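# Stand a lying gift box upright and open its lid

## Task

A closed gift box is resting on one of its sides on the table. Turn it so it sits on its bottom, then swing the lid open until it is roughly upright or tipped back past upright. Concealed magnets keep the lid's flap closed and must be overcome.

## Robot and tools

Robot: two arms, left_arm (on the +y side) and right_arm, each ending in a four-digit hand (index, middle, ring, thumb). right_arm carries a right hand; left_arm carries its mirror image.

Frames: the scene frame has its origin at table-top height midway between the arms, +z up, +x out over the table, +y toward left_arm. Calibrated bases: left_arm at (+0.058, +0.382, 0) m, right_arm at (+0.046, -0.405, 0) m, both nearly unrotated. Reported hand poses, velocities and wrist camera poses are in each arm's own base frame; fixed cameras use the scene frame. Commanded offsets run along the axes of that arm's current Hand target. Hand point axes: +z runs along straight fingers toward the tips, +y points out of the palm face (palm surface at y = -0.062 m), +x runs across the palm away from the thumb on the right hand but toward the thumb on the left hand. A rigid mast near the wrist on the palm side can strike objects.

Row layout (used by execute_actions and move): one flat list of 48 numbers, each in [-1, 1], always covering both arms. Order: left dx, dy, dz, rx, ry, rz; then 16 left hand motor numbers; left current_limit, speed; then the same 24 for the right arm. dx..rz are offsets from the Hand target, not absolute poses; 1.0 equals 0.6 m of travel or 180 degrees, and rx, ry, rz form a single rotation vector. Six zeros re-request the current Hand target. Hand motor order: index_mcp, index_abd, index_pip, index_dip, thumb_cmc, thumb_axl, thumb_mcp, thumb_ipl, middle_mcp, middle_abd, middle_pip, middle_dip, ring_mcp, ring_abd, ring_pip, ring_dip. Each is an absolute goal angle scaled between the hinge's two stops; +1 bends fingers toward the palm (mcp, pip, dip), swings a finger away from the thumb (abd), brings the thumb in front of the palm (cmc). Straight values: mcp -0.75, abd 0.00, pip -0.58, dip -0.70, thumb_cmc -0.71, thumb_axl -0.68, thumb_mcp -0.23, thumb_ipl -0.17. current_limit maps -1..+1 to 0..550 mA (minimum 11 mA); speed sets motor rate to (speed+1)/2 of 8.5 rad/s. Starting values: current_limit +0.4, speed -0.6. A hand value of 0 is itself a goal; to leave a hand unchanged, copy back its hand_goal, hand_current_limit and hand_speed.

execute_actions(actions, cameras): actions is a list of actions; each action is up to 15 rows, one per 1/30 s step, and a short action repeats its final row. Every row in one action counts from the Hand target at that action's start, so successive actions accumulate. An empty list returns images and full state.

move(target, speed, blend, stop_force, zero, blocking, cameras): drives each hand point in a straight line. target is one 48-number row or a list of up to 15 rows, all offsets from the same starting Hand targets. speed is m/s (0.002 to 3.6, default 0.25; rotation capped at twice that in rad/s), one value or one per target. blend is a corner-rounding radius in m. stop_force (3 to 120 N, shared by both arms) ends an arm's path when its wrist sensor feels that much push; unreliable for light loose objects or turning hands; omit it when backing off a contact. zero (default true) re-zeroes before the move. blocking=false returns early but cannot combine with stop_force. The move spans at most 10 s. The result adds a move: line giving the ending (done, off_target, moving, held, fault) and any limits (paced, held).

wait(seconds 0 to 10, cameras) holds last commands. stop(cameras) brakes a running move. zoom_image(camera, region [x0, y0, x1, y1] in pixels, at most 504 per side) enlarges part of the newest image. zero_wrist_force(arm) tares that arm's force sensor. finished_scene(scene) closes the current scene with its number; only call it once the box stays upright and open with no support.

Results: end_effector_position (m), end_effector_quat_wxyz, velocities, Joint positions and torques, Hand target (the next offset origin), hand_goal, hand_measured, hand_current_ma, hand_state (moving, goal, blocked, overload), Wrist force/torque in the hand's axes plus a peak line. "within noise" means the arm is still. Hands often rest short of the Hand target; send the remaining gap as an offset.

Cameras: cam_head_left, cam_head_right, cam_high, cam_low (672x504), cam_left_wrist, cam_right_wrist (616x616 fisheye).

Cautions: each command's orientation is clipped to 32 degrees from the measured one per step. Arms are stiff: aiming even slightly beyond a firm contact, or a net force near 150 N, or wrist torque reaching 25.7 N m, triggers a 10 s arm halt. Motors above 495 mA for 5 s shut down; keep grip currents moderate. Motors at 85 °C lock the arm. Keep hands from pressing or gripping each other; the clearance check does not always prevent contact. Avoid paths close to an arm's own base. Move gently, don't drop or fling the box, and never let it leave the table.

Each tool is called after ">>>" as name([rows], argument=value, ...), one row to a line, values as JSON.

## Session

>>> execute_actions(actions=[])

>>> zoom_image(camera="cam_high", region=[180, 130, 480, 355])

>>> zoom_image(camera="cam_low", region=[180, 130, 520, 385])

Scene clock: 0.00 s.
left_arm: end_effector_position=(+0.4063, +0.0850, +0.2300) hand_goal=(-0.754, +0.000, -0.576, -0.696, -0.714, -0.678, -0.226, -0.168, -0.754, +0.000, -0.576, -0.696, -0.754, +0.000, -0.576, -0.696) hand_measured=(-0.754, +0.000, -0.576, -0.696, -0.714, -0.678, -0.226, -0.168, -0.754, +0.000, -0.576, -0.696, -0.754, +0.000, -0.576, -0.696) hand_current_ma=(+0, +0, +0, +0, +0, +0, +0, +0, +0, +0, +0, +0, +0, +0, +0, +0) hand_state=(overload, goal, goal, goal, goal, goal, goal, goal, goal, goal, goal, goal, goal, goal, goal, goal) hand_current_limit=0.40 hand_speed=-0.60 end_effector_quat_wxyz=(+0.000, +0.000, +1.000, +0.000) | right_arm: end_effector_position=(+0.4063, -0.0850, +0.2300) hand_goal=(-0.754, +0.000, -0.576, -0.696, -0.714, -0.678, -0.226, -0.168, -0.754, +0.000, -0.576, -0.696, -0.754, +0.000, -0.576, -0.696) hand_measured=(-0.754, +0.000, -0.576, -0.696, -0.714, -0.678, -0.226, -0.168, -0.754, +0.000, -0.576, -0.696, -0.754, +0.000, -0.576, -0.696) hand_current_ma=(+0, +0, +0, +0, +0, +0, +0, +0, +0, +0, +0, +0, +0, +0, +0, +0) hand_state=(goal, goal, goal, goal, goal, goal, goal, goal, goal, goal, goal, goal, goal, goal, goal, goal) hand_current_limit=0.40 hand_speed=-0.60 end_effector_quat_wxyz=(+0.000, +1.000, +0.000, +0.000)
Joint positions: left_arm=[3.458 -1.419 -2.042 -1.252 1.571 -1.255] | right_arm=[-0.316 -1.723 2.042 -1.89 -1.571 1.255]
Joint velocities: within noise
Joint torques (N m): no reading
Motor temperatures (°C): left_arm=[33 39 35 39 38 40] | right_arm=[34 34 34 39 43 39]
Wrist force (N): no reading
Wrist torque (N m): no reading
Wrist force, peak (N): no reading
Hand target: left_arm +0.4063, +0.0850, +0.2300; +0.000, +0.000, +1.000, +0.000 | right_arm +0.4063, -0.0850, +0.2300; +0.000, +1.000, +0.000, +0.000

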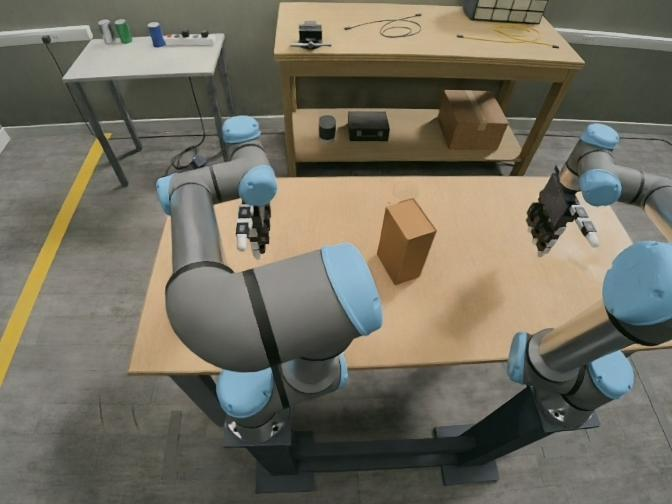

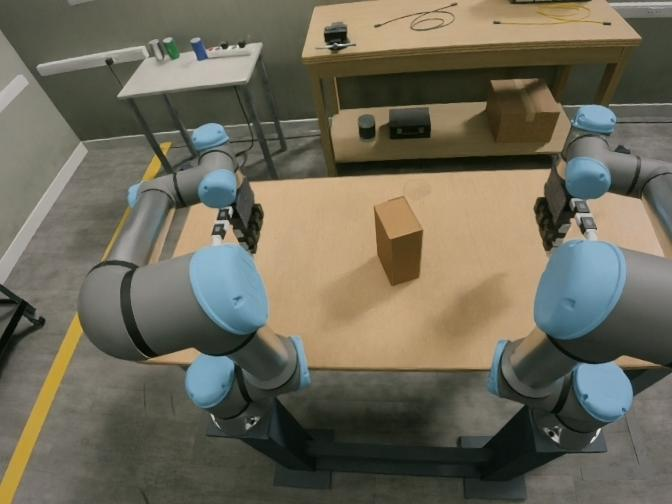

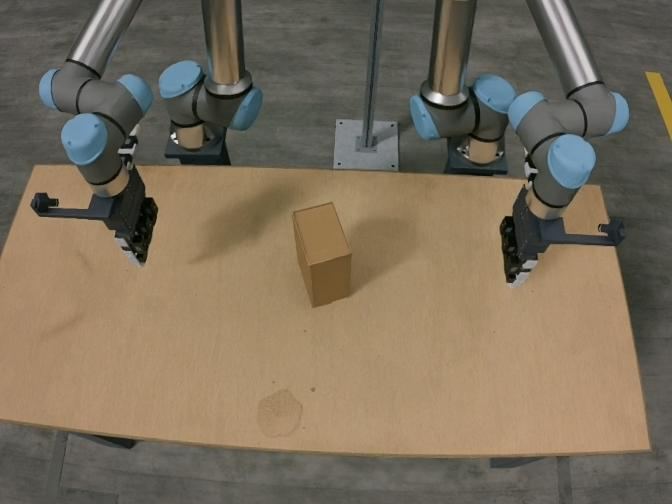

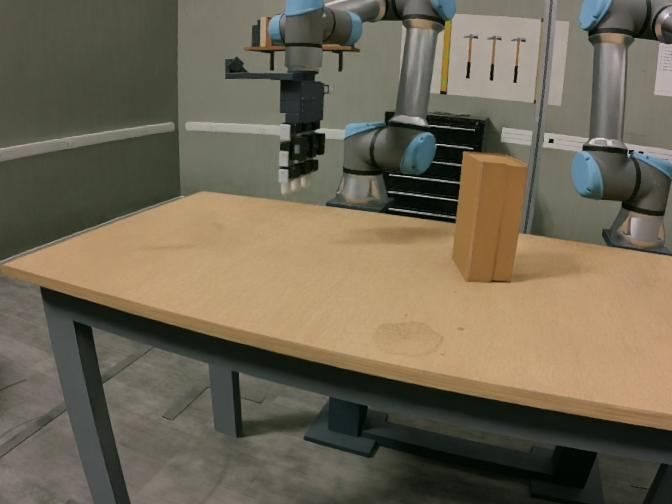

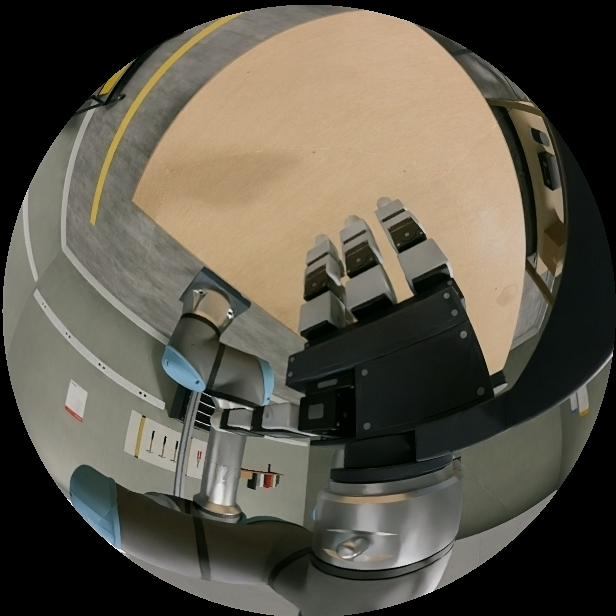

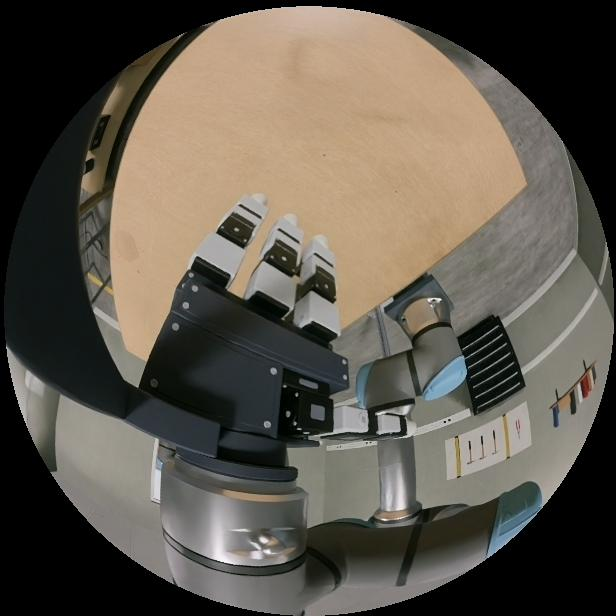

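Scaled by 1.680 from the camera's 672x504 image, which has a finer 960x720 frame.

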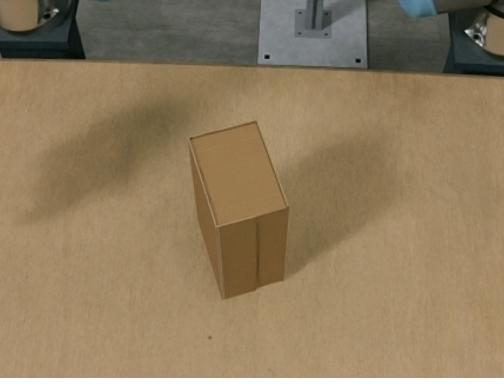

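Scaled by 1.482 from the camera's 672x504 image, which has a finer 960x720 frame.

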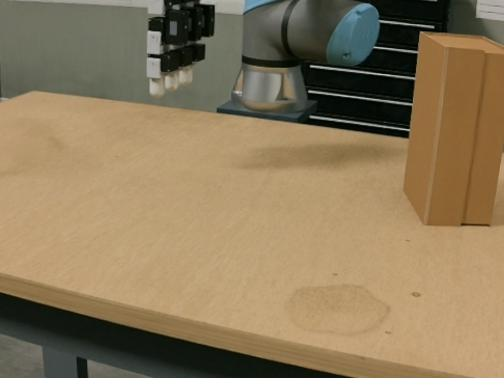

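>>> zoom_image(camera="cam_high", region=[280, 190, 370, 320])

>>> zoom_image(camera="cam_low", region=[440, 140, 540, 290])

>>> zoom_image(camera="cam_head_right", region=[360, 185, 440, 295])

Scaled by 3.877 from the camera's 672x504 image, which has a finer 960x720 frame.

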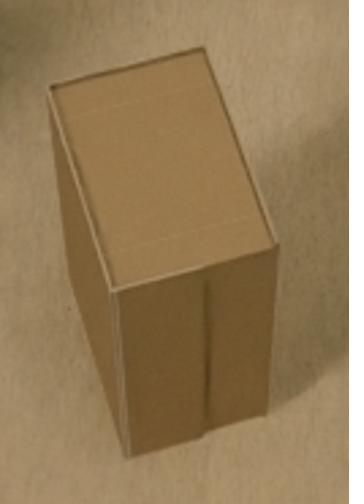

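Scaled by 3.360 from the camera's 672x504 image, which has a finer 960x720 frame.

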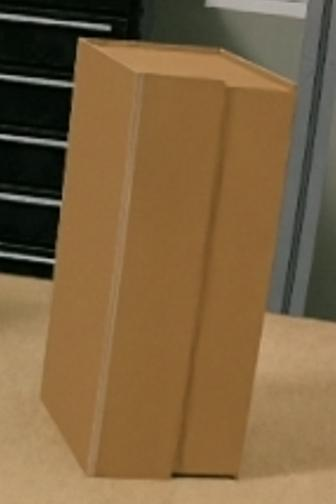

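Scaled by 4.582 from the camera's 672x504 image, which has a finer 960x720 frame.

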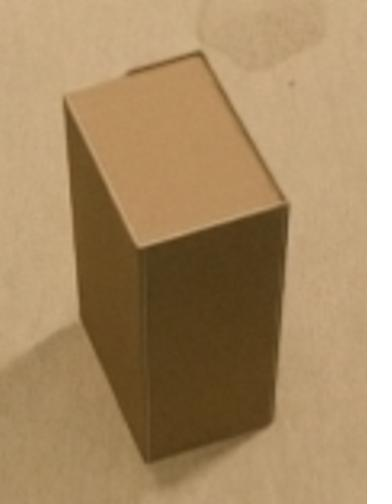

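>>> move([
  [0.0,0,-0.2117,0,0,0,0.068,0,0.9,0.2,-0.714,-0.678,-0.5,-0.5,-1,0,-0.576,-0.696,-1,0,-0.576,-0.696,0.78,-0.4,0,0.2,-0.1,0,0,0,-1,0,-0.576,-0.696,-0.714,-0.678,-0.226,-0.168,-1,0,-0.576,-0.696,-1,0,-0.576,-0.696,0.78,-0.4],
  [0.0988,-0.6497,-0.2117,0,0,-0.108,0.068,0,0.9,0.2,-0.714,-0.678,-0.5,-0.5,-1,0,-0.576,-0.696,-1,0,-0.576,-0.696,0.78,-0.4,0,0,-0.1,0,0,0,-1,0,-0.576,-0.696,-0.714,-0.678,-0.226,-0.168,-1,0,-0.576,-0.696,-1,0,-0.576,-0.696,0.78,-0.4],
], speed=0.25, blend=[0.03,0], cameras=["cam_high","cam_low"])

>>> zoom_image(camera="cam_high", region=[250, 150, 400, 300])

Scene clock: 35.63 s.
left_arm: end_effector_position=(+0.3470, -0.3047, +0.3570) hand_goal=(+0.068, +0.000, +0.900, +0.200, -0.714, -0.678, -0.500, -0.500, -1.000, +0.000, -0.576, -0.696, -1.000, +0.000, -0.576, -0.696) hand_measured=(-0.754, +0.000, +0.894, +0.196, -0.714, -0.678, -0.492, -0.498, -0.992, +0.000, -0.576, -0.696, -0.990, +0.000, -0.576, -0.696) hand_current_ma=(+0, +0, -9, -3, +0, +1, +15, +4, +13, +0, +0, +0, +15, +0, +0, +0) hand_state=(overload, goal, goal, goal, goal, goal, goal, goal, goal, goal, goal, goal, goal, goal, goal, goal) hand_current_limit=0.78 hand_speed=-0.40 end_effector_quat_wxyz=(+0.000, -0.169, +0.986, +0.000) | right_arm: end_effector_position=(+0.4063, -0.0850, +0.2900) hand_goal=(-1.000, +0.000, -0.576, -0.696, -0.714, -0.678, -0.226, -0.168, -1.000, +0.000, -0.576, -0.696, -1.000, +0.000, -0.576, -0.696) hand_measured=(-0.992, +0.000, -0.576, -0.696, -0.714, -0.678, -0.224, -0.168, -0.992, +0.000, -0.576, -0.696, -0.992, +0.000, -0.576, -0.696) hand_current_ma=(+2, +0, +0, +0, +0, +0, +0, +0, +2, +0, +0, +0, +2, +0, +0, +0) hand_state=(goal, goal, goal, goal, goal, goal, goal, goal, goal, goal, goal, goal, goal, goal, goal, goal) hand_current_limit=0.78 hand_speed=-0.40 end_effector_quat_wxyz=(+0.000, +1.000, +0.000, +0.000)
Joint positions: left_arm=[2.627 -1.663 -1.476 -1.573 1.571 -2.424] | right_arm=[-0.316 -1.759 1.914 -1.725 -1.571 1.255]
Joint torques (N m): left_arm=[-15.15 22.11 31.84 1.37 2.42 -1.14] | right_arm=[8 -6.11 -33.28 -2.98 -2.43 2]
Wrist force (N): left_arm=[0.2 -0.4 -0.1] | right_arm=[-0.1 0.2 0.0]
Wrist torque (N m): left_arm=[-0.01 -0.03 0.10] | right_arm=[-0.02 -0.02 -0.09]
Wrist force, peak (N): left_arm=[0.2 1.2 -1.4] | right_arm=[-0.1 -2.1 0.2]
Hand target: left_arm +0.3470, -0.3048, +0.3570; +0.000, -0.169, +0.986, +0.000 | right_arm +0.4063, -0.0850, +0.2900; +0.000, +1.000, +0.000, +0.000
Off the commanded pose: left_arm 0.000 m, 0 deg | right_arm 0.000 m, 0 deg.
move: done
Images, in order (width x height): cam_high 672x504, cam_low 672x504.

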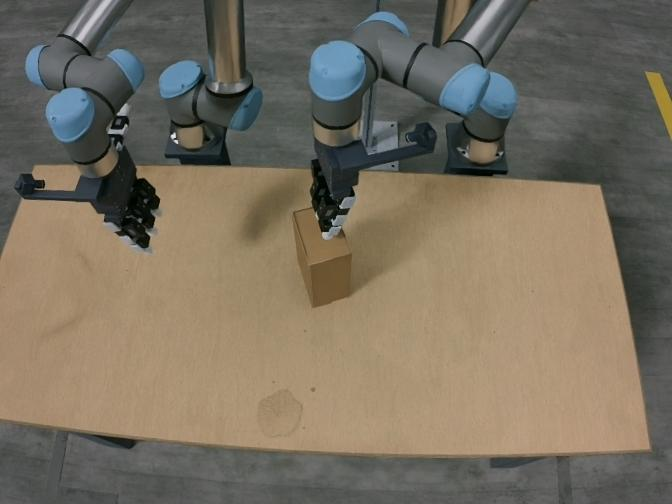

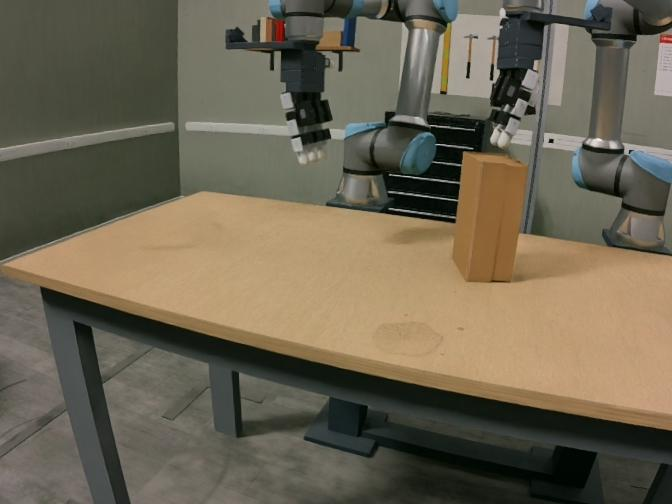

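Scaled by 3.360 from the camera's 672x504 image, which has a finer 960x720 frame.

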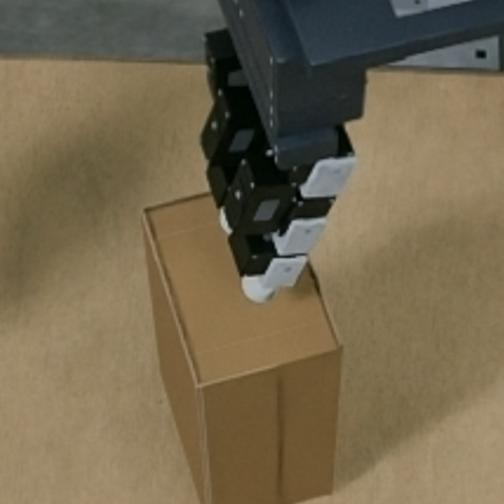

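>>> move([
  [0,0,0.09,0,0,0,0.068,0,0.9,0.2,-0.714,-0.678,-0.5,-0.5,-1,0,-0.576,-0.696,-1,0,-0.576,-0.696,0.78,-0.4,0,0,0,0,0,0,-1,0,-0.576,-0.696,-0.714,-0.678,-0.226,-0.168,-1,0,-0.576,-0.696,-1,0,-0.576,-0.696,0.78,-0.4],
], speed=0.025, stop_force=15)

>>> move([
  [-0.06,0.04,0,0,0,0.11,0.068,0,0.9,0.2,-0.714,-0.678,-0.5,-0.5,-1,0,-0.576,-0.696,-1,0,-0.576,-0.696,0.78,-0.4,0,0,0,0,0,0,-1,0,-0.576,-0.696,-0.714,-0.678,-0.226,-0.168,-1,0,-0.576,-0.696,-1,0,-0.576,-0.696,0.78,-0.4],
], speed=0.08, cameras=["cam_high","cam_low"])

>>> zoom_image(camera="cam_high", region=[250, 150, 400, 300])

Scene clock: 44.50 s.
left_arm: end_effector_position=(+0.3470, -0.3048, +0.3327) hand_goal=(+0.068, +0.000, +0.900, +0.200, -0.714, -0.678, -0.500, -0.500, -1.000, +0.000, -0.576, -0.696, -1.000, +0.000, -0.576, -0.696) hand_measured=(-0.754, +0.000, +0.894, +0.196, -0.714, -0.678, -0.492, -0.498, -1.000, +0.000, -0.584, -0.696, -1.000, +0.000, -0.582, -0.696) hand_current_ma=(+0, +0, -9, -3, +0, +1, +15, +4, +0, +0, -11, +0, +0, +0, -8, +0) hand_state=(overload, goal, goal, goal, goal, goal, goal, goal, goal, goal, goal, goal, goal, goal, goal, goal) hand_current_limit=0.78 hand_speed=-0.40 end_effector_quat_wxyz=(+0.000, -0.169, +0.986, +0.000) | right_arm: end_effector_position=(+0.4063, -0.0850, +0.2900) hand_goal=(-1.000, +0.000, -0.576, -0.696, -0.714, -0.678, -0.226, -0.168, -1.000, +0.000, -0.576, -0.696, -1.000, +0.000, -0.576, -0.696) hand_measured=(-0.992, +0.000, -0.576, -0.696, -0.714, -0.678, -0.224, -0.168, -0.992, +0.000, -0.576, -0.696, -0.992, +0.000, -0.576, -0.696) hand_current_ma=(+2, +0, +0, +0, +0, +0, +0, +0, +2, +0, +0, +0, +2, +0, +0, +0) hand_state=(goal, goal, goal, goal, goal, goal, goal, goal, goal, goal, goal, goal, goal, goal, goal, goal) hand_current_limit=0.78 hand_speed=-0.40 end_effector_quat_wxyz=(+0.000, +1.000, +0.000, +0.000)
Joint positions: left_arm=[2.627 -1.665 -1.536 -1.511 1.571 -2.425] | right_arm=[-0.316 -1.759 1.914 -1.725 -1.571 1.255]
Joint torques (N m): left_arm=[-14.64 24.18 26.31 0.46 -2.62 -0.2] | right_arm=[8.63 -7.71 -31.09 -3.62 -2.5 1.75]
Wrist force (N): left_arm=[0.4 2.9 -11.8] | right_arm=[-0.1 0.2 -0.2]
Wrist torque (N m): left_arm=[1.15 -0.57 0.00] | right_arm=[-0.01 -0.02 -0.09]
Wrist force, peak (N): left_arm=[-0.1 6.9 -30.9] | right_arm=[-0.1 0.3 -0.6]
Hand target: left_arm +0.3470, -0.3048, +0.3327; +0.000, -0.169, +0.986, +0.000 (not the last commanded pose) | right_arm +0.4063, -0.0850, +0.2900; +0.000, +1.000, +0.000, +0.000
Off the commanded pose: left_arm 0.030 m, 0 deg | right_arm 0.000 m, 0 deg.
move: contact (left_arm)

Scene clock: 47.17 s.
left_arm: end_effector_position=(+0.3730, -0.2702, +0.3328) hand_goal=(+0.068, +0.000, +0.900, +0.200, -0.714, -0.678, -0.500, -0.500, -1.000, +0.000, -0.576, -0.696, -1.000, +0.000, -0.576, -0.696) hand_measured=(-0.754, +0.000, +0.894, +0.196, -0.714, -0.678, -0.492, -0.498, -1.000, +0.004, -0.590, -0.706, -1.000, +0.036, -0.590, -0.704) hand_current_ma=(+0, +0, -9, -3, +0, +1, +15, +4, +0, +4, -24, -14, +0, +70, -24, -11) hand_state=(overload, goal, goal, goal, goal, goal, goal, goal, goal, goal, goal, goal, goal, blocked, goal, goal) hand_current_limit=0.78 hand_speed=-0.40 end_effector_quat_wxyz=(+0.000, +0.003, +1.000, +0.000) | right_arm: end_effector_position=(+0.4063, -0.0850, +0.2900) hand_goal=(-1.000, +0.000, -0.576, -0.696, -0.714, -0.678, -0.226, -0.168, -1.000, +0.000, -0.576, -0.696, -1.000, +0.000, -0.576, -0.696) hand_measured=(-0.992, +0.000, -0.576, -0.696, -0.714, -0.678, -0.224, -0.168, -0.992, +0.000, -0.576, -0.696, -0.992, +0.000, -0.576, -0.696) hand_current_ma=(+2, +0, +0, +0, +0, +0, +0, +0, +2, +0, +0, +0, +2, +0, +0, +0) hand_state=(goal, goal, goal, goal, goal, goal, goal, goal, goal, goal, goal, goal, goal, goal, goal, goal) hand_current_limit=0.78 hand_speed=-0.40 end_effector_quat_wxyz=(+0.000, +1.000, +0.000, +0.000)
Joint positions: left_arm=[2.663 -1.626 -1.578 -1.508 1.571 -2.044] | right_arm=[-0.316 -1.759 1.914 -1.725 -1.571 1.255]
Joint torques (N m): left_arm=[12.91 30.57 11.21 2.36 -2.04 1.52] | right_arm=[8.3 -5.84 -31.74 -3.38 -2.67 1.86]
Wrist force (N): left_arm=[-2.1 -0.9 -7.0] | right_arm=[0.4 0.4 -0.1]
Wrist torque (N m): left_arm=[0.93 -0.65 -0.39] | right_arm=[0.01 -0.09 -0.04]
Wrist force, peak (N): left_arm=[0.1 2.7 -11.9] | right_arm=[-0.3 -0.5 -0.3]
Hand target: left_arm +0.3730, -0.2702, +0.3327; +0.000, +0.003, +1.000, +0.000 | right_arm +0.4063, -0.0850, +0.2900; +0.000, +1.000, +0.000, +0.000
Off the commanded pose: left_arm 0.000 m, 0 deg | right_arm 0.000 m, 0 deg.
move: done
Images, in order (width x height): cam_high 672x504, cam_low 672x504.

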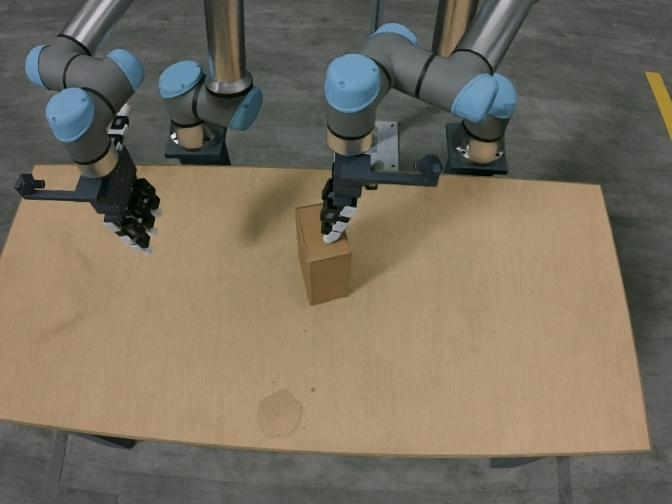

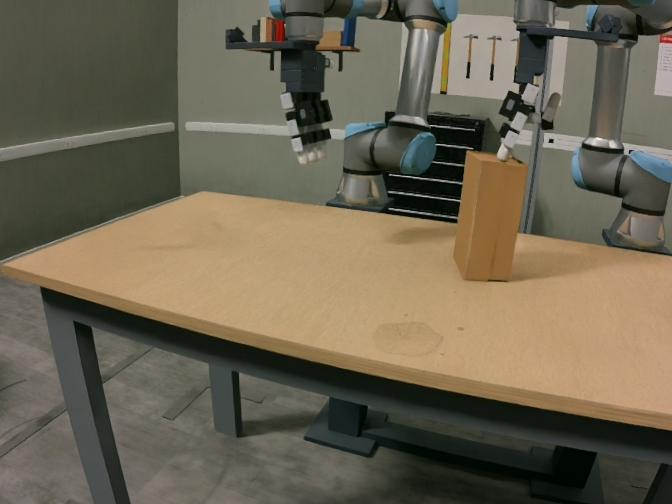

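Scaled by 3.360 from the camera's 672x504 image, which has a finer 960x720 frame.

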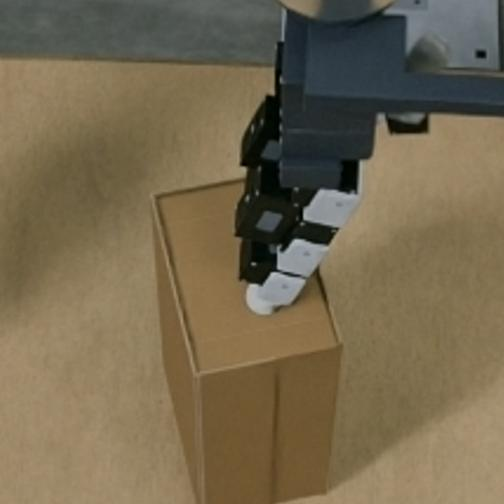

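>>> move([
  [0,0,-0.15,0,0,0,0.068,0,0.9,0.2,-0.714,-0.678,-0.5,-0.5,-1,0,-0.576,-0.696,-1,0,-0.576,-0.696,0.78,-0.4,0,0,-0.05,0,0,-0.2,-1,0,-0.576,-0.696,-0.714,-0.678,-0.226,-0.168,-1,0,-0.576,-0.696,-1,0,-0.576,-0.696,0.78,-0.4],
  [-0.0127,0.0852,-0.15,0,0,0.913,0.068,0,0.9,0.2,-0.714,-0.678,-0.5,-0.5,0.068,0,-0.576,-0.696,0.7,0,0.3,0.3,0.78,-0.4,0.1,-0.2,-0.05,0,0,-0.5556,0.7,0,0.3,0.3,-0.714,-0.678,-0.226,-0.168,0.068,0,-0.576,-0.696,0.7,0,0.3,0.3,0.78,-0.4],
], speed=0.5, blend=[0.02,0])

>>> execute_actions(actions=[], cameras=["cam_high"])

Scene clock: 83.23 s.
left_arm: end_effector_position=(+0.3809, -0.2191, +0.4228) hand_goal=(+0.068, +0.000, +0.900, +0.200, -0.714, -0.678, -0.500, -0.500, +0.068, +0.000, -0.576, -0.696, +0.700, +0.000, +0.300, +0.300) hand_measured=(-0.754, +0.000, +0.894, +0.196, -0.714, -0.678, -0.492, -0.498, +0.052, +0.002, -0.578, -0.698, +0.682, +0.004, +0.296, +0.298) hand_current_ma=(+0, +0, -9, -3, +0, +1, +15, +4, -28, +2, -1, -3, -37, +2, -3, -3) hand_state=(overload, goal, goal, goal, goal, goal, goal, goal, goal, goal, goal, goal, goal, goal, goal, goal) hand_current_limit=0.78 hand_speed=-0.40 end_effector_quat_wxyz=(+0.000, +0.991, +0.133, +0.000) | right_arm: end_effector_position=(+0.4663, +0.0350, +0.3200) hand_goal=(+0.700, +0.000, +0.300, +0.300, -0.714, -0.678, -0.226, -0.168, +0.068, +0.000, -0.576, -0.696, +0.700, +0.000, +0.300, +0.300) hand_measured=(+0.680, +0.000, +0.296, +0.298, -0.714, -0.678, -0.224, -0.168, +0.050, +0.000, -0.576, -0.696, +0.684, +0.000, +0.296, +0.298) hand_current_ma=(-11, +0, +0, +0, +0, +0, +0, +0, -8, +0, +0, +0, -7, +0, +0, +0) hand_state=(blocked, goal, goal, goal, goal, goal, goal, goal, goal, goal, goal, goal, goal, goal, goal, goal) hand_current_limit=0.78 hand_speed=-0.40 end_effector_quat_wxyz=(+0.000, +0.643, +0.766, +0.000)
Joint positions: left_arm=[3.113 -1.232 -1.68 -1.8 1.571 1.275] | right_arm=[-0.245 -1.893 1.934 -1.612 -1.571 -0.42]
Joint torques (N m): left_arm=[13.72 1.63 30.6 4.02 -1.64 1.4] | right_arm=[7.95 -1.19 -31.03 -4.06 2.5 -1.66]
Wrist force (N): left_arm=[0.2 0.3 -0.4] | right_arm=[-0.5 0.2 -0.1]
Wrist torque (N m): left_arm=[0.25 -0.01 -0.09] | right_arm=[0.14 0.04 0.03]
Wrist force, peak (N): left_arm=[-2.1 -1.0 -7.3] | right_arm=[-0.2 0.4 -0.6]
Hand target: left_arm +0.3809, -0.2191, +0.4227; +0.000, +0.991, +0.133, +0.000 | right_arm +0.4663, +0.0350, +0.3200; +0.000, +0.643, +0.766, +0.000
Off the commanded pose: left_arm 0.000 m, 0 deg | right_arm 0.000 m, 0 deg.
move: done

Scene clock: 83.23 s.
left_arm: end_effector_position=(+0.3809, -0.2191, +0.4228) hand_goal=(+0.068, +0.000, +0.900, +0.200, -0.714, -0.678, -0.500, -0.500, +0.068, +0.000, -0.576, -0.696, +0.700, +0.000, +0.300, +0.300) hand_measured=(-0.754, +0.000, +0.894, +0.196, -0.714, -0.678, -0.492, -0.498, +0.052, +0.002, -0.578, -0.698, +0.682, +0.004, +0.296, +0.298) hand_current_ma=(+0, +0, -9, -3, +0, +1, +15, +4, -28, +2, -1, -3, -37, +2, -3, -3) hand_state=(overload, goal, goal, goal, goal, goal, goal, goal, goal, goal, goal, goal, goal, goal, goal, goal) hand_current_limit=0.78 hand_speed=-0.40 end_effector_quat_wxyz=(+0.000, +0.991, +0.133, +0.000) | right_arm: end_effector_position=(+0.4663, +0.0350, +0.3200) hand_goal=(+0.700, +0.000, +0.300, +0.300, -0.714, -0.678, -0.226, -0.168, +0.068, +0.000, -0.576, -0.696, +0.700, +0.000, +0.300, +0.300) hand_measured=(+0.680, +0.000, +0.296, +0.298, -0.714, -0.678, -0.224, -0.168, +0.050, +0.000, -0.576, -0.696, +0.684, +0.000, +0.296, +0.298) hand_current_ma=(-11, +0, +0, +0, +0, +0, +0, +0, -8, +0, +0, +0, -7, +0, +0, +0) hand_state=(blocked, goal, goal, goal, goal, goal, goal, goal, goal, goal, goal, goal, goal, goal, goal, goal) hand_current_limit=0.78 hand_speed=-0.40 end_effector_quat_wxyz=(+0.000, +0.643, +0.766, +0.000)
Joint positions: left_arm=[3.113 -1.232 -1.68 -1.8 1.571 1.275] | right_arm=[-0.245 -1.893 1.934 -1.612 -1.571 -0.42]
Joint velocities: within noise
Joint torques (N m): left_arm=[13.72 1.63 30.6 4.02 -1.64 1.4] | right_arm=[7.95 -1.19 -31.03 -4.06 2.5 -1.66]
Motor temperatures (°C): left_arm=[33 39 35 39 38 40] | right_arm=[34 34 34 39 43 39]
Wrist force (N): left_arm=[0.2 0.3 -0.4] | right_arm=[-0.5 0.2 -0.1]
Wrist torque (N m): left_arm=[0.25 -0.01 -0.09] | right_arm=[0.14 0.04 0.03]
Wrist force, peak (N): left_arm=[0.2 0.3 -0.4] | right_arm=[-0.5 0.2 -0.1]
Hand target: left_arm +0.3809, -0.2191, +0.4227; +0.000, +0.991, +0.133, +0.000 | right_arm +0.4663, +0.0350, +0.3200; +0.000, +0.643, +0.766, +0.000
Off the commanded pose: left_arm 0.000 m, 0 deg | right_arm 0.000 m, 0 deg.
Images, in order (width x height): cam_high 672x504.

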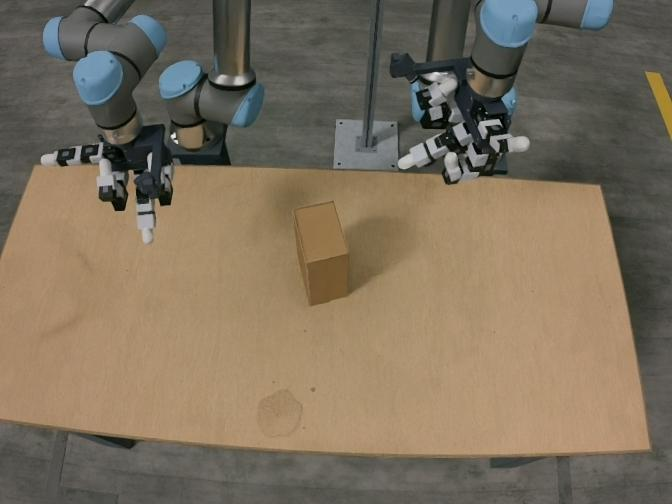

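>>> move([
  [0,0,0.2,0,0,0,0.068,0,0.9,0.2,-0.714,-0.678,-0.5,-0.5,0.068,0,-0.576,-0.696,0.7,0,0.3,0.3,0.78,-0.4,0.2743,0.099,0,0,0,-0.538,0.7,0,0.3,0.3,-0.714,-0.678,-0.226,-0.168,0.068,0,-0.576,-0.696,0.7,0,0.3,0.3,0.78,-0.4],
  [0,0,0.459,0,0,0,0.068,0,0.9,0.2,-0.714,-0.678,-0.5,-0.5,0.068,0,-0.576,-0.696,0.7,0,0.3,0.3,0.78,-0.4,0.2743,0.099,0.2875,0,0,-0.538,0.7,0,0.3,0.3,-0.714,-0.678,-0.226,-0.168,0.068,0,-0.576,-0.696,0.7,0,0.3,0.3,0.78,-0.4],
  [0,0.1,0.459,0,0,0,0.068,0,0.9,0.2,-0.714,-0.678,-0.5,-0.5,0.068,0,-0.576,-0.696,0.7,0,0.3,0.3,0.78,-0.4,0.4075,0.0835,0.2875,0,0,-0.538,0.7,0,0.3,0.3,-0.714,-0.678,-0.226,-0.168,0.068,0,-0.576,-0.696,0.7,0,0.3,0.3,0.78,-0.4],
], speed=[0.6,0.25,0.12], blend=[0.02,0.02,0], cameras=["cam_high"])

>>> zoom_image(camera="cam_high", region=[220, 140, 440, 330])

Scene clock: 93.63 s.
left_arm: end_effector_position=(+0.3967, -0.2769, +0.1474) hand_goal=(+0.068, +0.000, +0.900, +0.200, -0.714, -0.678, -0.500, -0.500, +0.068, +0.000, -0.576, -0.696, +0.700, +0.000, +0.300, +0.300) hand_measured=(-0.754, +0.000, +0.894, +0.196, -0.714, -0.678, -0.492, -0.498, +0.052, +0.002, -0.578, -0.698, +0.682, +0.004, +0.296, +0.298) hand_current_ma=(+0, +0, -9, -3, +0, +1, +15, +4, -28, +2, -1, -3, -36, +2, -3, -3) hand_state=(overload, goal, goal, goal, goal, goal, goal, goal, goal, goal, goal, goal, goal, goal, goal, goal) hand_current_limit=0.78 hand_speed=-0.40 end_effector_quat_wxyz=(+0.000, +0.991, +0.133, +0.000) | right_arm: end_effector_position=(+0.4732, +0.2843, +0.1475) hand_goal=(+0.700, +0.000, +0.300, +0.300, -0.714, -0.678, -0.226, -0.168, +0.068, +0.000, -0.576, -0.696, +0.700, +0.000, +0.300, +0.300) hand_measured=(+0.680, +0.000, +0.296, +0.298, -0.714, -0.678, -0.224, -0.168, +0.050, +0.000, -0.576, -0.696, +0.684, +0.000, +0.296, +0.298) hand_current_ma=(-11, +0, +0, +0, +0, +0, +0, +0, -8, +0, +0, +0, -7, +0, +0, +0) hand_state=(blocked, goal, goal, goal, goal, goal, goal, goal, goal, goal, goal, goal, goal, goal, goal, goal) hand_current_limit=0.78 hand_speed=-0.40 end_effector_quat_wxyz=(+0.000, -0.147, +0.989, +0.000)
Joint positions: left_arm=[2.958 -1.455 -2.245 -1.013 1.571 1.12] | right_arm=[0.129 -1.42 1.972 -2.123 -1.571 -1.735]
Joint torques (N m): left_arm=[-16.49 9.08 27.37 4.22 2.35 -1.09] | right_arm=[7.42 -19.7 -29.3 -1.05 -2.32 1.83]
Wrist force (N): left_arm=[0.3 0.2 -0.3] | right_arm=[-0.2 0.2 0.2]
Wrist torque (N m): left_arm=[0.20 0.01 0.12] | right_arm=[0.12 -0.02 -0.10]
Wrist force, peak (N): left_arm=[-0.3 0.6 -1.0] | right_arm=[-0.9 0.6 -1.2]
Hand target: left_arm +0.3968, -0.2770, +0.1473; +0.000, +0.991, +0.133, +0.000 | right_arm +0.4731, +0.2845, +0.1475; +0.000, -0.146, +0.989, +0.000
Off the commanded pose: left_arm 0.000 m, 0 deg | right_arm 0.000 m, 0 deg.
move: done
Images, in order (width x height): cam_high 672x504.

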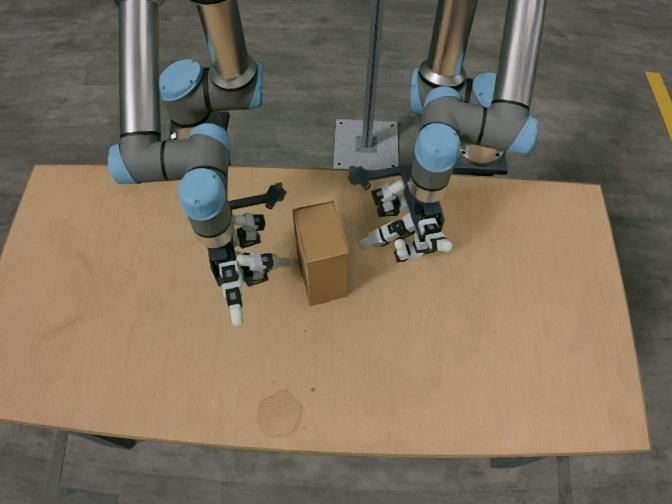

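Scaled by 2.291 from the camera's 672x504 image, which has a finer 960x720 frame.

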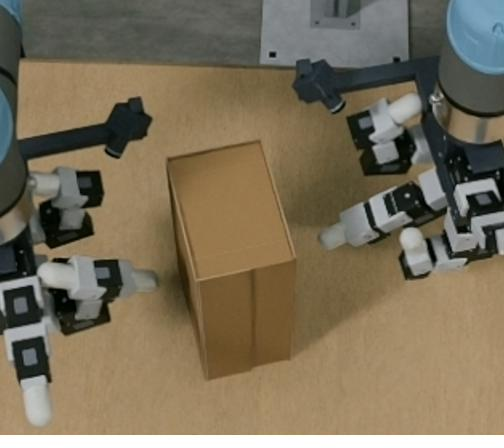

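>>> move([
  [0,0.1,0,0,0,0,0.068,0,0.9,0.2,-0.714,-0.678,-0.5,-0.5,0.068,0,-0.576,-0.696,0.7,0,0.3,0.3,0.78,-0.4,0,0.1,0,0,0,0,0.7,0,0.3,0.3,-0.714,-0.678,-0.226,-0.168,0.068,0,-0.576,-0.696,0.7,0,0.3,0.3,0.78,-0.4],
], speed=0.03, stop_force=10)

Scene clock: 100.43 s.
left_arm: end_effector_position=(+0.4061, -0.3111, +0.1474) hand_goal=(+0.068, +0.000, +0.900, +0.200, -0.714, -0.678, -0.500, -0.500, +0.068, +0.000, -0.576, -0.696, +0.700, +0.000, +0.300, +0.300) hand_measured=(-0.754, +0.000, +0.894, +0.196, -0.714, -0.678, -0.492, -0.498, +0.046, +0.002, -0.578, -0.686, +0.682, +0.004, +0.296, +0.298) hand_current_ma=(+0, +0, -9, -3, +0, +1, +15, +4, -44, +2, -2, +16, -36, +2, -3, -3) hand_state=(overload, goal, goal, goal, goal, goal, goal, goal, blocked, goal, goal, goal, goal, goal, goal, goal) hand_current_limit=0.78 hand_speed=-0.40 end_effector_quat_wxyz=(+0.000, +0.991, +0.133, +0.000) | right_arm: end_effector_position=(+0.4629, +0.3183, +0.1475) hand_goal=(+0.700, +0.000, +0.300, +0.300, -0.714, -0.678, -0.226, -0.168, +0.068, +0.000, -0.576, -0.696, +0.700, +0.000, +0.300, +0.300) hand_measured=(+0.680, +0.000, +0.296, +0.298, -0.714, -0.678, -0.224, -0.168, +0.046, +0.000, -0.578, -0.688, +0.684, +0.000, +0.296, +0.298) hand_current_ma=(-11, +0, +0, +0, +0, +0, +0, +0, -12, +0, +0, +2, -7, +0, +0, +0) hand_state=(blocked, goal, goal, goal, goal, goal, goal, goal, blocked, goal, goal, goal, goal, goal, goal, goal) hand_current_limit=0.78 hand_speed=-0.40 end_effector_quat_wxyz=(+0.000, -0.147, +0.989, +0.000)
Joint positions: left_arm=[2.879 -1.522 -2.185 -1.006 1.571 1.042] | right_arm=[0.2 -1.41 1.96 -2.12 -1.571 -1.665]
Joint torques (N m): left_arm=[11.27 24.81 12.41 2.28 -3.07 1.32] | right_arm=[-5.82 -37.74 -11.44 -1.59 2.97 -1.76]
Wrist force (N): left_arm=[0.0 -8.6 -3.9] | right_arm=[-0.6 -9.4 -4.2]
Wrist torque (N m): left_arm=[0.20 -0.07 0.09] | right_arm=[0.07 0.10 -0.22]
Wrist force, peak (N): left_arm=[-0.4 -28.8 -14.0] | right_arm=[-0.4 -28.6 -12.0]
Hand target: left_arm +0.4061, -0.3111, +0.1474; +0.000, +0.991, +0.133, +0.000 (not the last commanded pose) | right_arm +0.4629, +0.3183, +0.1475; +0.000, -0.147, +0.989, +0.000 (not the last commanded pose)
Off the commanded pose: left_arm 0.025 m, 0 deg | right_arm 0.025 m, 0 deg.
move: contact (left_arm, right_arm)

>>> move([
  [0,0.0067,0,0,0,0,0.068,0,0.9,0.2,-0.714,-0.678,-0.5,-0.5,0.068,0,-0.576,-0.696,0.7,0,0.3,0.3,0.78,-0.4,0,0.0067,0,0,0,0,0.7,0,0.3,0.3,-0.714,-0.678,-0.226,-0.168,0.068,0,-0.576,-0.696,0.7,0,0.3,0.3,0.78,-0.4],
  [0.0577,-0.0615,0,0,0,0.1944,0.068,0,0.9,0.2,-0.714,-0.678,-0.5,-0.5,0.068,0,-0.576,-0.696,0.7,0,0.3,0.3,0.78,-0.4,0.0957,0.1227,0,0,0,0.1944,0.7,0,0.3,0.3,-0.714,-0.678,-0.226,-0.168,0.068,0,-0.576,-0.696,0.7,0,0.3,0.3,0.78,-0.4],
], speed=[0.02,0.05], blend=[0.002,0], cameras=["cam_high"])

>>> zoom_image(camera="cam_high", region=[220, 140, 440, 330])

Scene clock: 117.80 s.
left_arm: end_effector_position=(+0.4297, -0.2664, +0.1474) hand_goal=(+0.068, +0.000, +0.900, +0.200, -0.714, -0.678, -0.500, -0.500, +0.068, +0.000, -0.576, -0.696, +0.700, +0.000, +0.300, +0.300) hand_measured=(-0.754, +0.000, +0.894, +0.196, -0.714, -0.678, -0.492, -0.498, +0.046, +0.126, -0.576, -0.690, +0.682, +0.004, +0.296, +0.298) hand_current_ma=(+0, +0, -9, -3, +0, +1, +15, +4, -46, +366, +0, +7, -36, +2, -3, -3) hand_state=(overload, goal, goal, goal, goal, goal, goal, goal, blocked, blocked, goal, goal, goal, goal, goal, goal) hand_current_limit=0.78 hand_speed=-0.40 end_effector_quat_wxyz=(+0.000, +0.985, -0.171, +0.000) | right_arm: end_effector_position=(+0.3866, +0.3722, +0.1475) hand_goal=(+0.700, +0.000, +0.300, +0.300, -0.714, -0.678, -0.226, -0.168, +0.068, +0.000, -0.576, -0.696, +0.700, +0.000, +0.300, +0.300) hand_measured=(+0.680, +0.000, +0.296, +0.298, -0.714, -0.678, -0.224, -0.168, +0.042, -0.224, -0.580, -0.694, +0.684, +0.000, +0.296, +0.298) hand_current_ma=(-11, +0, +0, +0, +0, +0, +0, +0, -16, -489, +0, +0, -7, +0, +0, +0) hand_state=(blocked, goal, goal, goal, goal, goal, goal, goal, blocked, blocked, goal, goal, goal, goal, goal, goal) hand_current_limit=0.78 hand_speed=-0.40 end_effector_quat_wxyz=(+0.000, +0.158, +0.988, +0.000)
Joint positions: left_arm=[3.04 -1.622 -2.084 -1.006 1.571 1.812] | right_arm=[0.423 -1.57 2.136 -2.137 -1.571 -0.832]
Joint torques (N m): left_arm=[11.42 15.91 26.89 1.42 -3.58 0.93] | right_arm=[12.28 -30.82 -12.14 -4.08 0.32 1.46]
Wrist force (N): left_arm=[-1.0 -4.8 -3.9] | right_arm=[-3.7 -8.0 -4.2]
Wrist torque (N m): left_arm=[0.44 -0.42 0.29] | right_arm=[0.25 -0.22 0.03]
Wrist force, peak (N): left_arm=[0.0 -63.3 -31.4] | right_arm=[-1.4 -68.2 -33.4]
Hand target: left_arm +0.4297, -0.2664, +0.1474; +0.000, +0.985, -0.171, +0.000 | right_arm +0.3866, +0.3721, +0.1475; +0.000, +0.158, +0.987, +0.000
Off the commanded pose: left_arm 0.000 m, 0 deg | right_arm 0.000 m, 0 deg.
move: done
Images, in order (width x height): cam_high 672x504.

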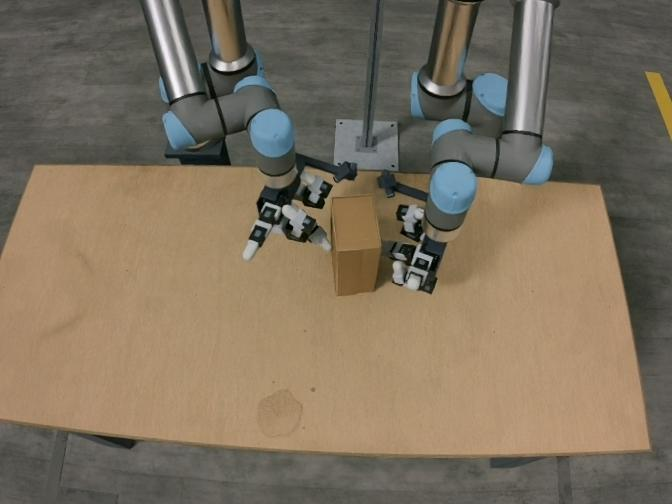

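Scaled by 2.291 from the camera's 672x504 image, which has a finer 960x720 frame.

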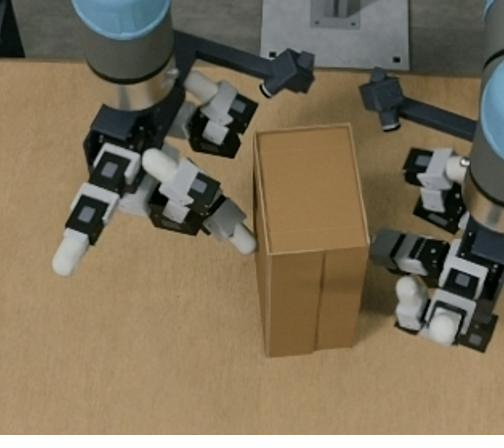

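>>> move([
  [0,-0.05,0,0,0,0,0.068,0,0.9,0.2,-0.714,-0.678,-0.5,-0.5,0.068,0,-0.576,-0.696,0.7,0,0.3,0.3,0.78,-0.4,0,-0.05,0,0,0,0,0.7,0,0.3,0.3,-0.714,-0.678,-0.226,-0.168,0.068,0,-0.576,-0.696,0.7,0,0.3,0.3,0.78,-0.4],
  [0.0047,-0.0558,0,0,0,-0.0817,0.068,0,0.9,0.2,-0.714,-0.678,-0.5,-0.5,0.068,0,-0.576,-0.696,0.7,0,0.3,0.3,0.78,-0.4,-0.0093,-0.0427,0,0,0,-0.0806,0.7,0,0.3,0.3,-0.714,-0.678,-0.226,-0.168,0.068,0,-0.576,-0.696,0.7,0,0.3,0.3,0.78,-0.4],
], speed=[0.06,0.15], blend=[0.005,0], cameras=["cam_high"])

>>> zoom_image(camera="cam_high", region=[220, 140, 440, 330])

Scene clock: 140.40 s.
left_arm: end_effector_position=(+0.4436, -0.2358, +0.1474) hand_goal=(+0.068, +0.000, +0.900, +0.200, -0.714, -0.678, -0.500, -0.500, +0.068, +0.000, -0.576, -0.696, +0.700, +0.000, +0.300, +0.300) hand_measured=(-0.754, +0.000, +0.894, +0.196, -0.714, -0.678, -0.492, -0.498, +0.052, +0.002, -0.576, -0.694, +0.682, +0.004, +0.296, +0.298) hand_current_ma=(+0, +0, -9, -3, +0, +1, +15, +4, -31, +2, +0, +3, -36, +2, -3, -3) hand_state=(overload, goal, goal, goal, goal, goal, goal, goal, goal, goal, goal, goal, goal, goal, goal, goal) hand_current_limit=0.78 hand_speed=-0.40 end_effector_quat_wxyz=(+0.000, +0.999, -0.044, +0.000) | right_arm: end_effector_position=(+0.3839, +0.3461, +0.1475) hand_goal=(+0.700, +0.000, +0.300, +0.300, -0.714, -0.678, -0.226, -0.168, +0.068, +0.000, -0.576, -0.696, +0.700, +0.000, +0.300, +0.300) hand_measured=(+0.680, +0.000, +0.296, +0.298, -0.714, -0.678, -0.224, -0.168, +0.050, -0.002, -0.580, -0.694, +0.684, +0.000, +0.296, +0.298) hand_current_ma=(-11, +0, +0, +0, +0, +0, +0, +0, -9, +0, +0, +0, -7, +0, +0, +0) hand_state=(blocked, goal, goal, goal, goal, goal, goal, goal, goal, goal, goal, goal, goal, goal, goal, goal) hand_current_limit=0.78 hand_speed=-0.40 end_effector_quat_wxyz=(+0.000, +0.032, +0.999, +0.000)
Joint positions: left_arm=[3.105 -1.578 -2.13 -1.004 1.571 1.621] | right_arm=[0.33 -1.592 2.158 -2.137 -1.571 -1.177]
Joint torques (N m): left_arm=[-16 29.29 12.3 4.14 2.19 -1.25] | right_arm=[-8.79 -11.53 -28.67 -2.4 2.76 -1.94]
Wrist force (N): left_arm=[1.5 0.8 -1.2] | right_arm=[0.3 0.2 0.0]
Wrist torque (N m): left_arm=[0.32 -0.19 0.22] | right_arm=[0.19 -0.10 0.07]
Wrist force, peak (N): left_arm=[-1.0 -5.2 -3.7] | right_arm=[-3.6 -8.2 -4.3]
Hand target: left_arm +0.4436, -0.2358, +0.1474; +0.000, +0.999, -0.044, +0.000 | right_arm +0.3839, +0.3461, +0.1475; +0.000, +0.032, +0.999, +0.000
Off the commanded pose: left_arm 0.000 m, 0 deg | right_arm 0.000 m, 0 deg.
move: done
Images, in order (width x height): cam_high 672x504.

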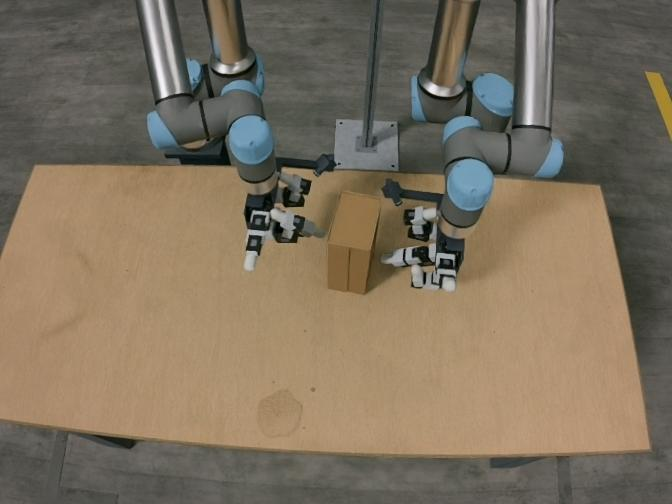

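Scaled by 2.291 from the camera's 672x504 image, which has a finer 960x720 frame.

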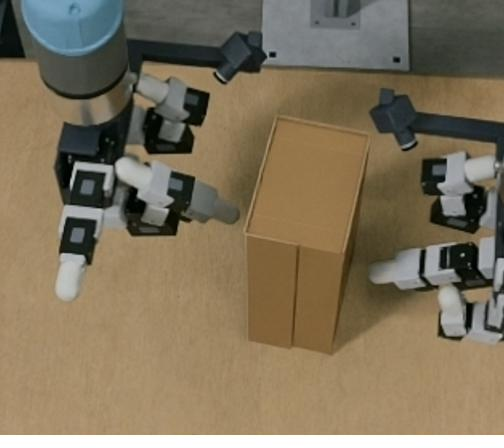

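>>> move([
  [0.0418,0,0,0,0,0,0.068,0,0.9,0.2,-0.714,-0.678,-0.5,-0.5,0.068,0,-0.576,-0.696,0.7,0,0.3,0.3,0.78,-0.4,0.036,0.0,0,0,0,0,0.7,0,0.3,0.3,-0.714,-0.678,-0.226,-0.168,0.068,0,-0.576,-0.696,0.7,0,0.3,0.3,0.78,-0.4],
  [0.0418,0.0275,0,0,0,0,0.068,0,0.9,0.2,-0.714,-0.678,-0.5,-0.5,0.068,0,-0.576,-0.696,0.7,0,0.3,0.3,0.78,-0.4,0.036,0.0377,0,0,0,0,0.7,0,0.3,0.3,-0.714,-0.678,-0.226,-0.168,0.068,0,-0.576,-0.696,0.7,0,0.3,0.3,0.78,-0.4],
  [0.0638,0.0562,0,0,0,0.0667,0.068,0,0.9,0.2,-0.714,-0.678,-0.5,-0.5,0.068,0,-0.576,-0.696,0.7,0,0.3,0.3,0.78,-0.4,0.087,0.1303,0,0,0,0.0667,0.7,0,0.3,0.3,-0.714,-0.678,-0.226,-0.168,0.068,0,-0.576,-0.696,0.7,0,0.3,0.3,0.78,-0.4],
], speed=[0.1,0.05,0.04], blend=[0.005,0.005,0], cameras=["cam_high"])

>>> zoom_image(camera="cam_high", region=[220, 140, 440, 330])

Scene clock: 169.47 s.
left_arm: end_effector_position=(+0.4788, -0.2727, +0.1474) hand_goal=(+0.068, +0.000, +0.900, +0.200, -0.714, -0.678, -0.500, -0.500, +0.068, +0.000, -0.576, -0.696, +0.700, +0.000, +0.300, +0.300) hand_measured=(-0.754, +0.000, +0.894, +0.196, -0.714, -0.678, -0.492, -0.498, +0.052, -0.014, -0.576, -0.694, +0.682, +0.004, +0.296, +0.298) hand_current_ma=(+0, +0, -9, -3, +0, +1, +15, +4, -31, -20, +0, +2, -36, +2, -3, -3) hand_state=(overload, goal, goal, goal, goal, goal, goal, goal, goal, goal, goal, goal, goal, goal, goal, goal) hand_current_limit=0.78 hand_speed=-0.40 end_effector_quat_wxyz=(+0.000, +0.989, -0.148, +0.000) | right_arm: end_effector_position=(+0.3368, +0.4274, +0.1475) hand_goal=(+0.700, +0.000, +0.300, +0.300, -0.714, -0.678, -0.226, -0.168, +0.068, +0.000, -0.576, -0.696, +0.700, +0.000, +0.300, +0.300) hand_measured=(+0.680, +0.000, +0.296, +0.298, -0.714, -0.678, -0.224, -0.168, +0.050, +0.012, -0.580, -0.694, +0.684, +0.000, +0.296, +0.298) hand_current_ma=(-11, +0, +0, +0, +0, +0, +0, +0, -9, +3, +0, +0, -7, +0, +0, +0) hand_state=(blocked, goal, goal, goal, goal, goal, goal, goal, goal, goal, goal, goal, goal, goal, goal, goal) hand_current_limit=0.78 hand_speed=-0.40 end_effector_quat_wxyz=(+0.000, +0.136, +0.991, +0.000)
Joint positions: left_arm=[3.037 -1.724 -1.969 -1.019 1.571 1.762] | right_arm=[0.582 -1.556 2.122 -2.137 -1.571 -0.716]
Joint torques (N m): left_arm=[-15.26 22.43 28.46 1.25 1.13 1.48] | right_arm=[9.09 -13.07 -29.08 -1.48 -2.54 1.94]
Wrist force (N): left_arm=[2.3 0.6 -1.1] | right_arm=[-0.1 -0.2 0.2]
Wrist torque (N m): left_arm=[0.34 -0.22 0.08] | right_arm=[0.14 -0.02 -0.11]
Wrist force, peak (N): left_arm=[3.3 -0.1 -1.3] | right_arm=[1.6 -1.5 -1.1]
Hand target: left_arm +0.4789, -0.2727, +0.1474; +0.000, +0.989, -0.148, +0.000 | right_arm +0.3367, +0.4274, +0.1475; +0.000, +0.136, +0.991, +0.000
Off the commanded pose: left_arm 0.000 m, 0 deg | right_arm 0.000 m, 0 deg.
move: done
Images, in order (width x height): cam_high 672x504.

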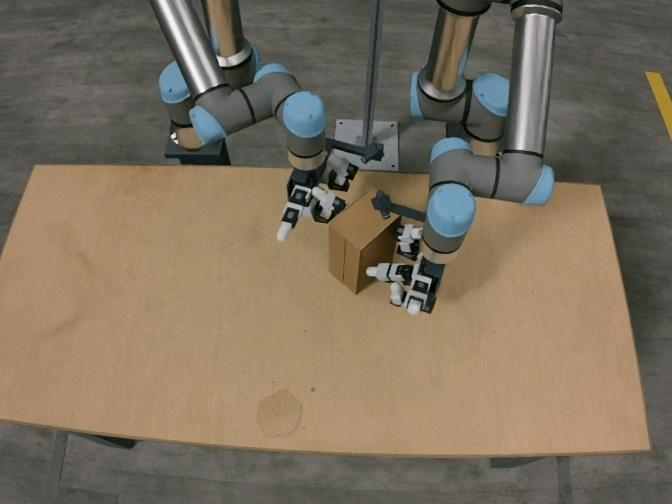

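Scaled by 2.291 from the camera's 672x504 image, which has a finer 960x720 frame.

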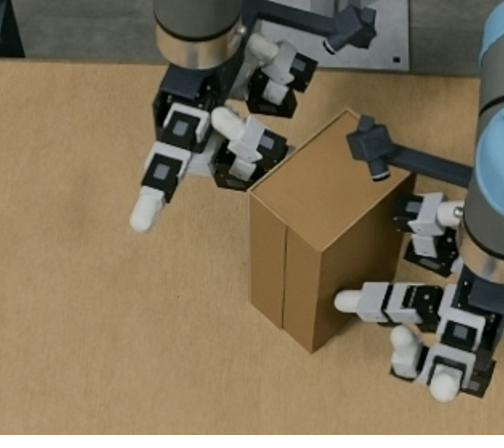

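>>> move([
  [0.003,0.01,0,0,0,0.0667,0.068,0,0.9,0.2,-0.714,-0.678,-0.5,-0.5,0.068,0,-0.576,-0.696,0.7,0,0.3,0.3,0.78,-0.4,0.0239,0.0883,0,0,0,0.0667,0.7,0,0.3,0.3,-0.714,-0.678,-0.226,-0.168,0.068,0,-0.576,-0.696,0.7,0,0.3,0.3,0.78,-0.4],
], speed=0.05, cameras=["cam_high"])

>>> zoom_image(camera="cam_high", region=[220, 140, 440, 330])

Scene clock: 180.40 s.
left_arm: end_effector_position=(+0.4789, -0.2787, +0.1473) hand_goal=(+0.068, +0.000, +0.900, +0.200, -0.714, -0.678, -0.500, -0.500, +0.068, +0.000, -0.576, -0.696, +0.700, +0.000, +0.300, +0.300) hand_measured=(-0.754, +0.000, +0.894, +0.196, -0.714, -0.678, -0.492, -0.498, +0.048, -0.012, -0.582, -0.690, +0.668, +0.020, +0.384, +0.234) hand_current_ma=(+0, +0, -9, -3, +0, +1, +15, +4, -41, -16, -7, +7, -74, +32, +259, -185) hand_state=(overload, goal, goal, goal, goal, goal, goal, goal, blocked, goal, goal, goal, blocked, blocked, blocked, blocked) hand_current_limit=0.78 hand_speed=-0.40 end_effector_quat_wxyz=(-0.001, +0.968, -0.250, +0.000) | right_arm: end_effector_position=(+0.3285, +0.4746, +0.1392) hand_goal=(+0.700, +0.000, +0.300, +0.300, -0.714, -0.678, -0.226, -0.168, +0.068, +0.000, -0.576, -0.696, +0.700, +0.000, +0.300, +0.300) hand_measured=(+0.734, +0.096, +0.366, +0.222, -0.834, -0.676, -0.224, -0.168, +0.074, +0.050, -0.566, -0.690, +0.684, +0.000, +0.296, +0.298) hand_current_ma=(+28, +126, +84, -115, -258, +0, +0, +0, +1, +39, +3, +1, -7, +0, +0, +0) hand_state=(blocked, blocked, blocked, blocked, blocked, goal, goal, goal, goal, blocked, goal, goal, goal, goal, goal, goal) hand_current_limit=0.78 hand_speed=-0.40 end_effector_quat_wxyz=(-0.014, +0.239, +0.971, -0.020)
Joint positions: left_arm=[3.023 -1.769 -1.914 -1.029 1.572 1.959] | right_arm=[0.715 -1.452 2.008 -2.078 -1.571 -0.374]
Joint torques (N m): left_arm=[-55.72 28.84 14.41 -5.75 -10.05 -0.68] | right_arm=[8.16 -4.07 -51.7 -13.36 -0.03 0.14]
Wrist force (N): left_arm=[17.6 -80.6 6.1] | right_arm=[13.8 -87.4 -10.3]
Wrist torque (N m): left_arm=[-4.17 -0.28 5.78] | right_arm=[-5.96 -0.99 1.68]
Wrist force, peak (N): left_arm=[17.5 -80.9 6.0] | right_arm=[13.8 -87.7 -10.5]
Hand target: left_arm +0.4788, -0.2790, +0.1474; +0.000, +0.968, -0.250, +0.000 | right_arm +0.3372, +0.4823, +0.1475; +0.000, +0.239, +0.971, +0.000
Off the commanded pose: left_arm 0.000 m, 0 deg | right_arm 0.014 m, 3 deg.
move: off_target (right_arm)
Images, in order (width x height): cam_high 672x504.

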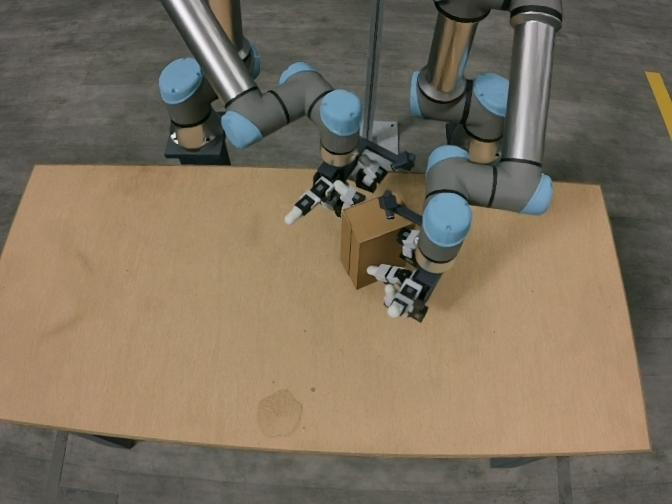

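Scaled by 2.291 from the camera's 672x504 image, which has a finer 960x720 frame.

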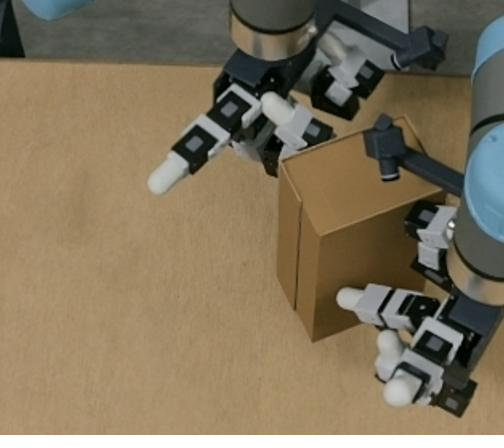

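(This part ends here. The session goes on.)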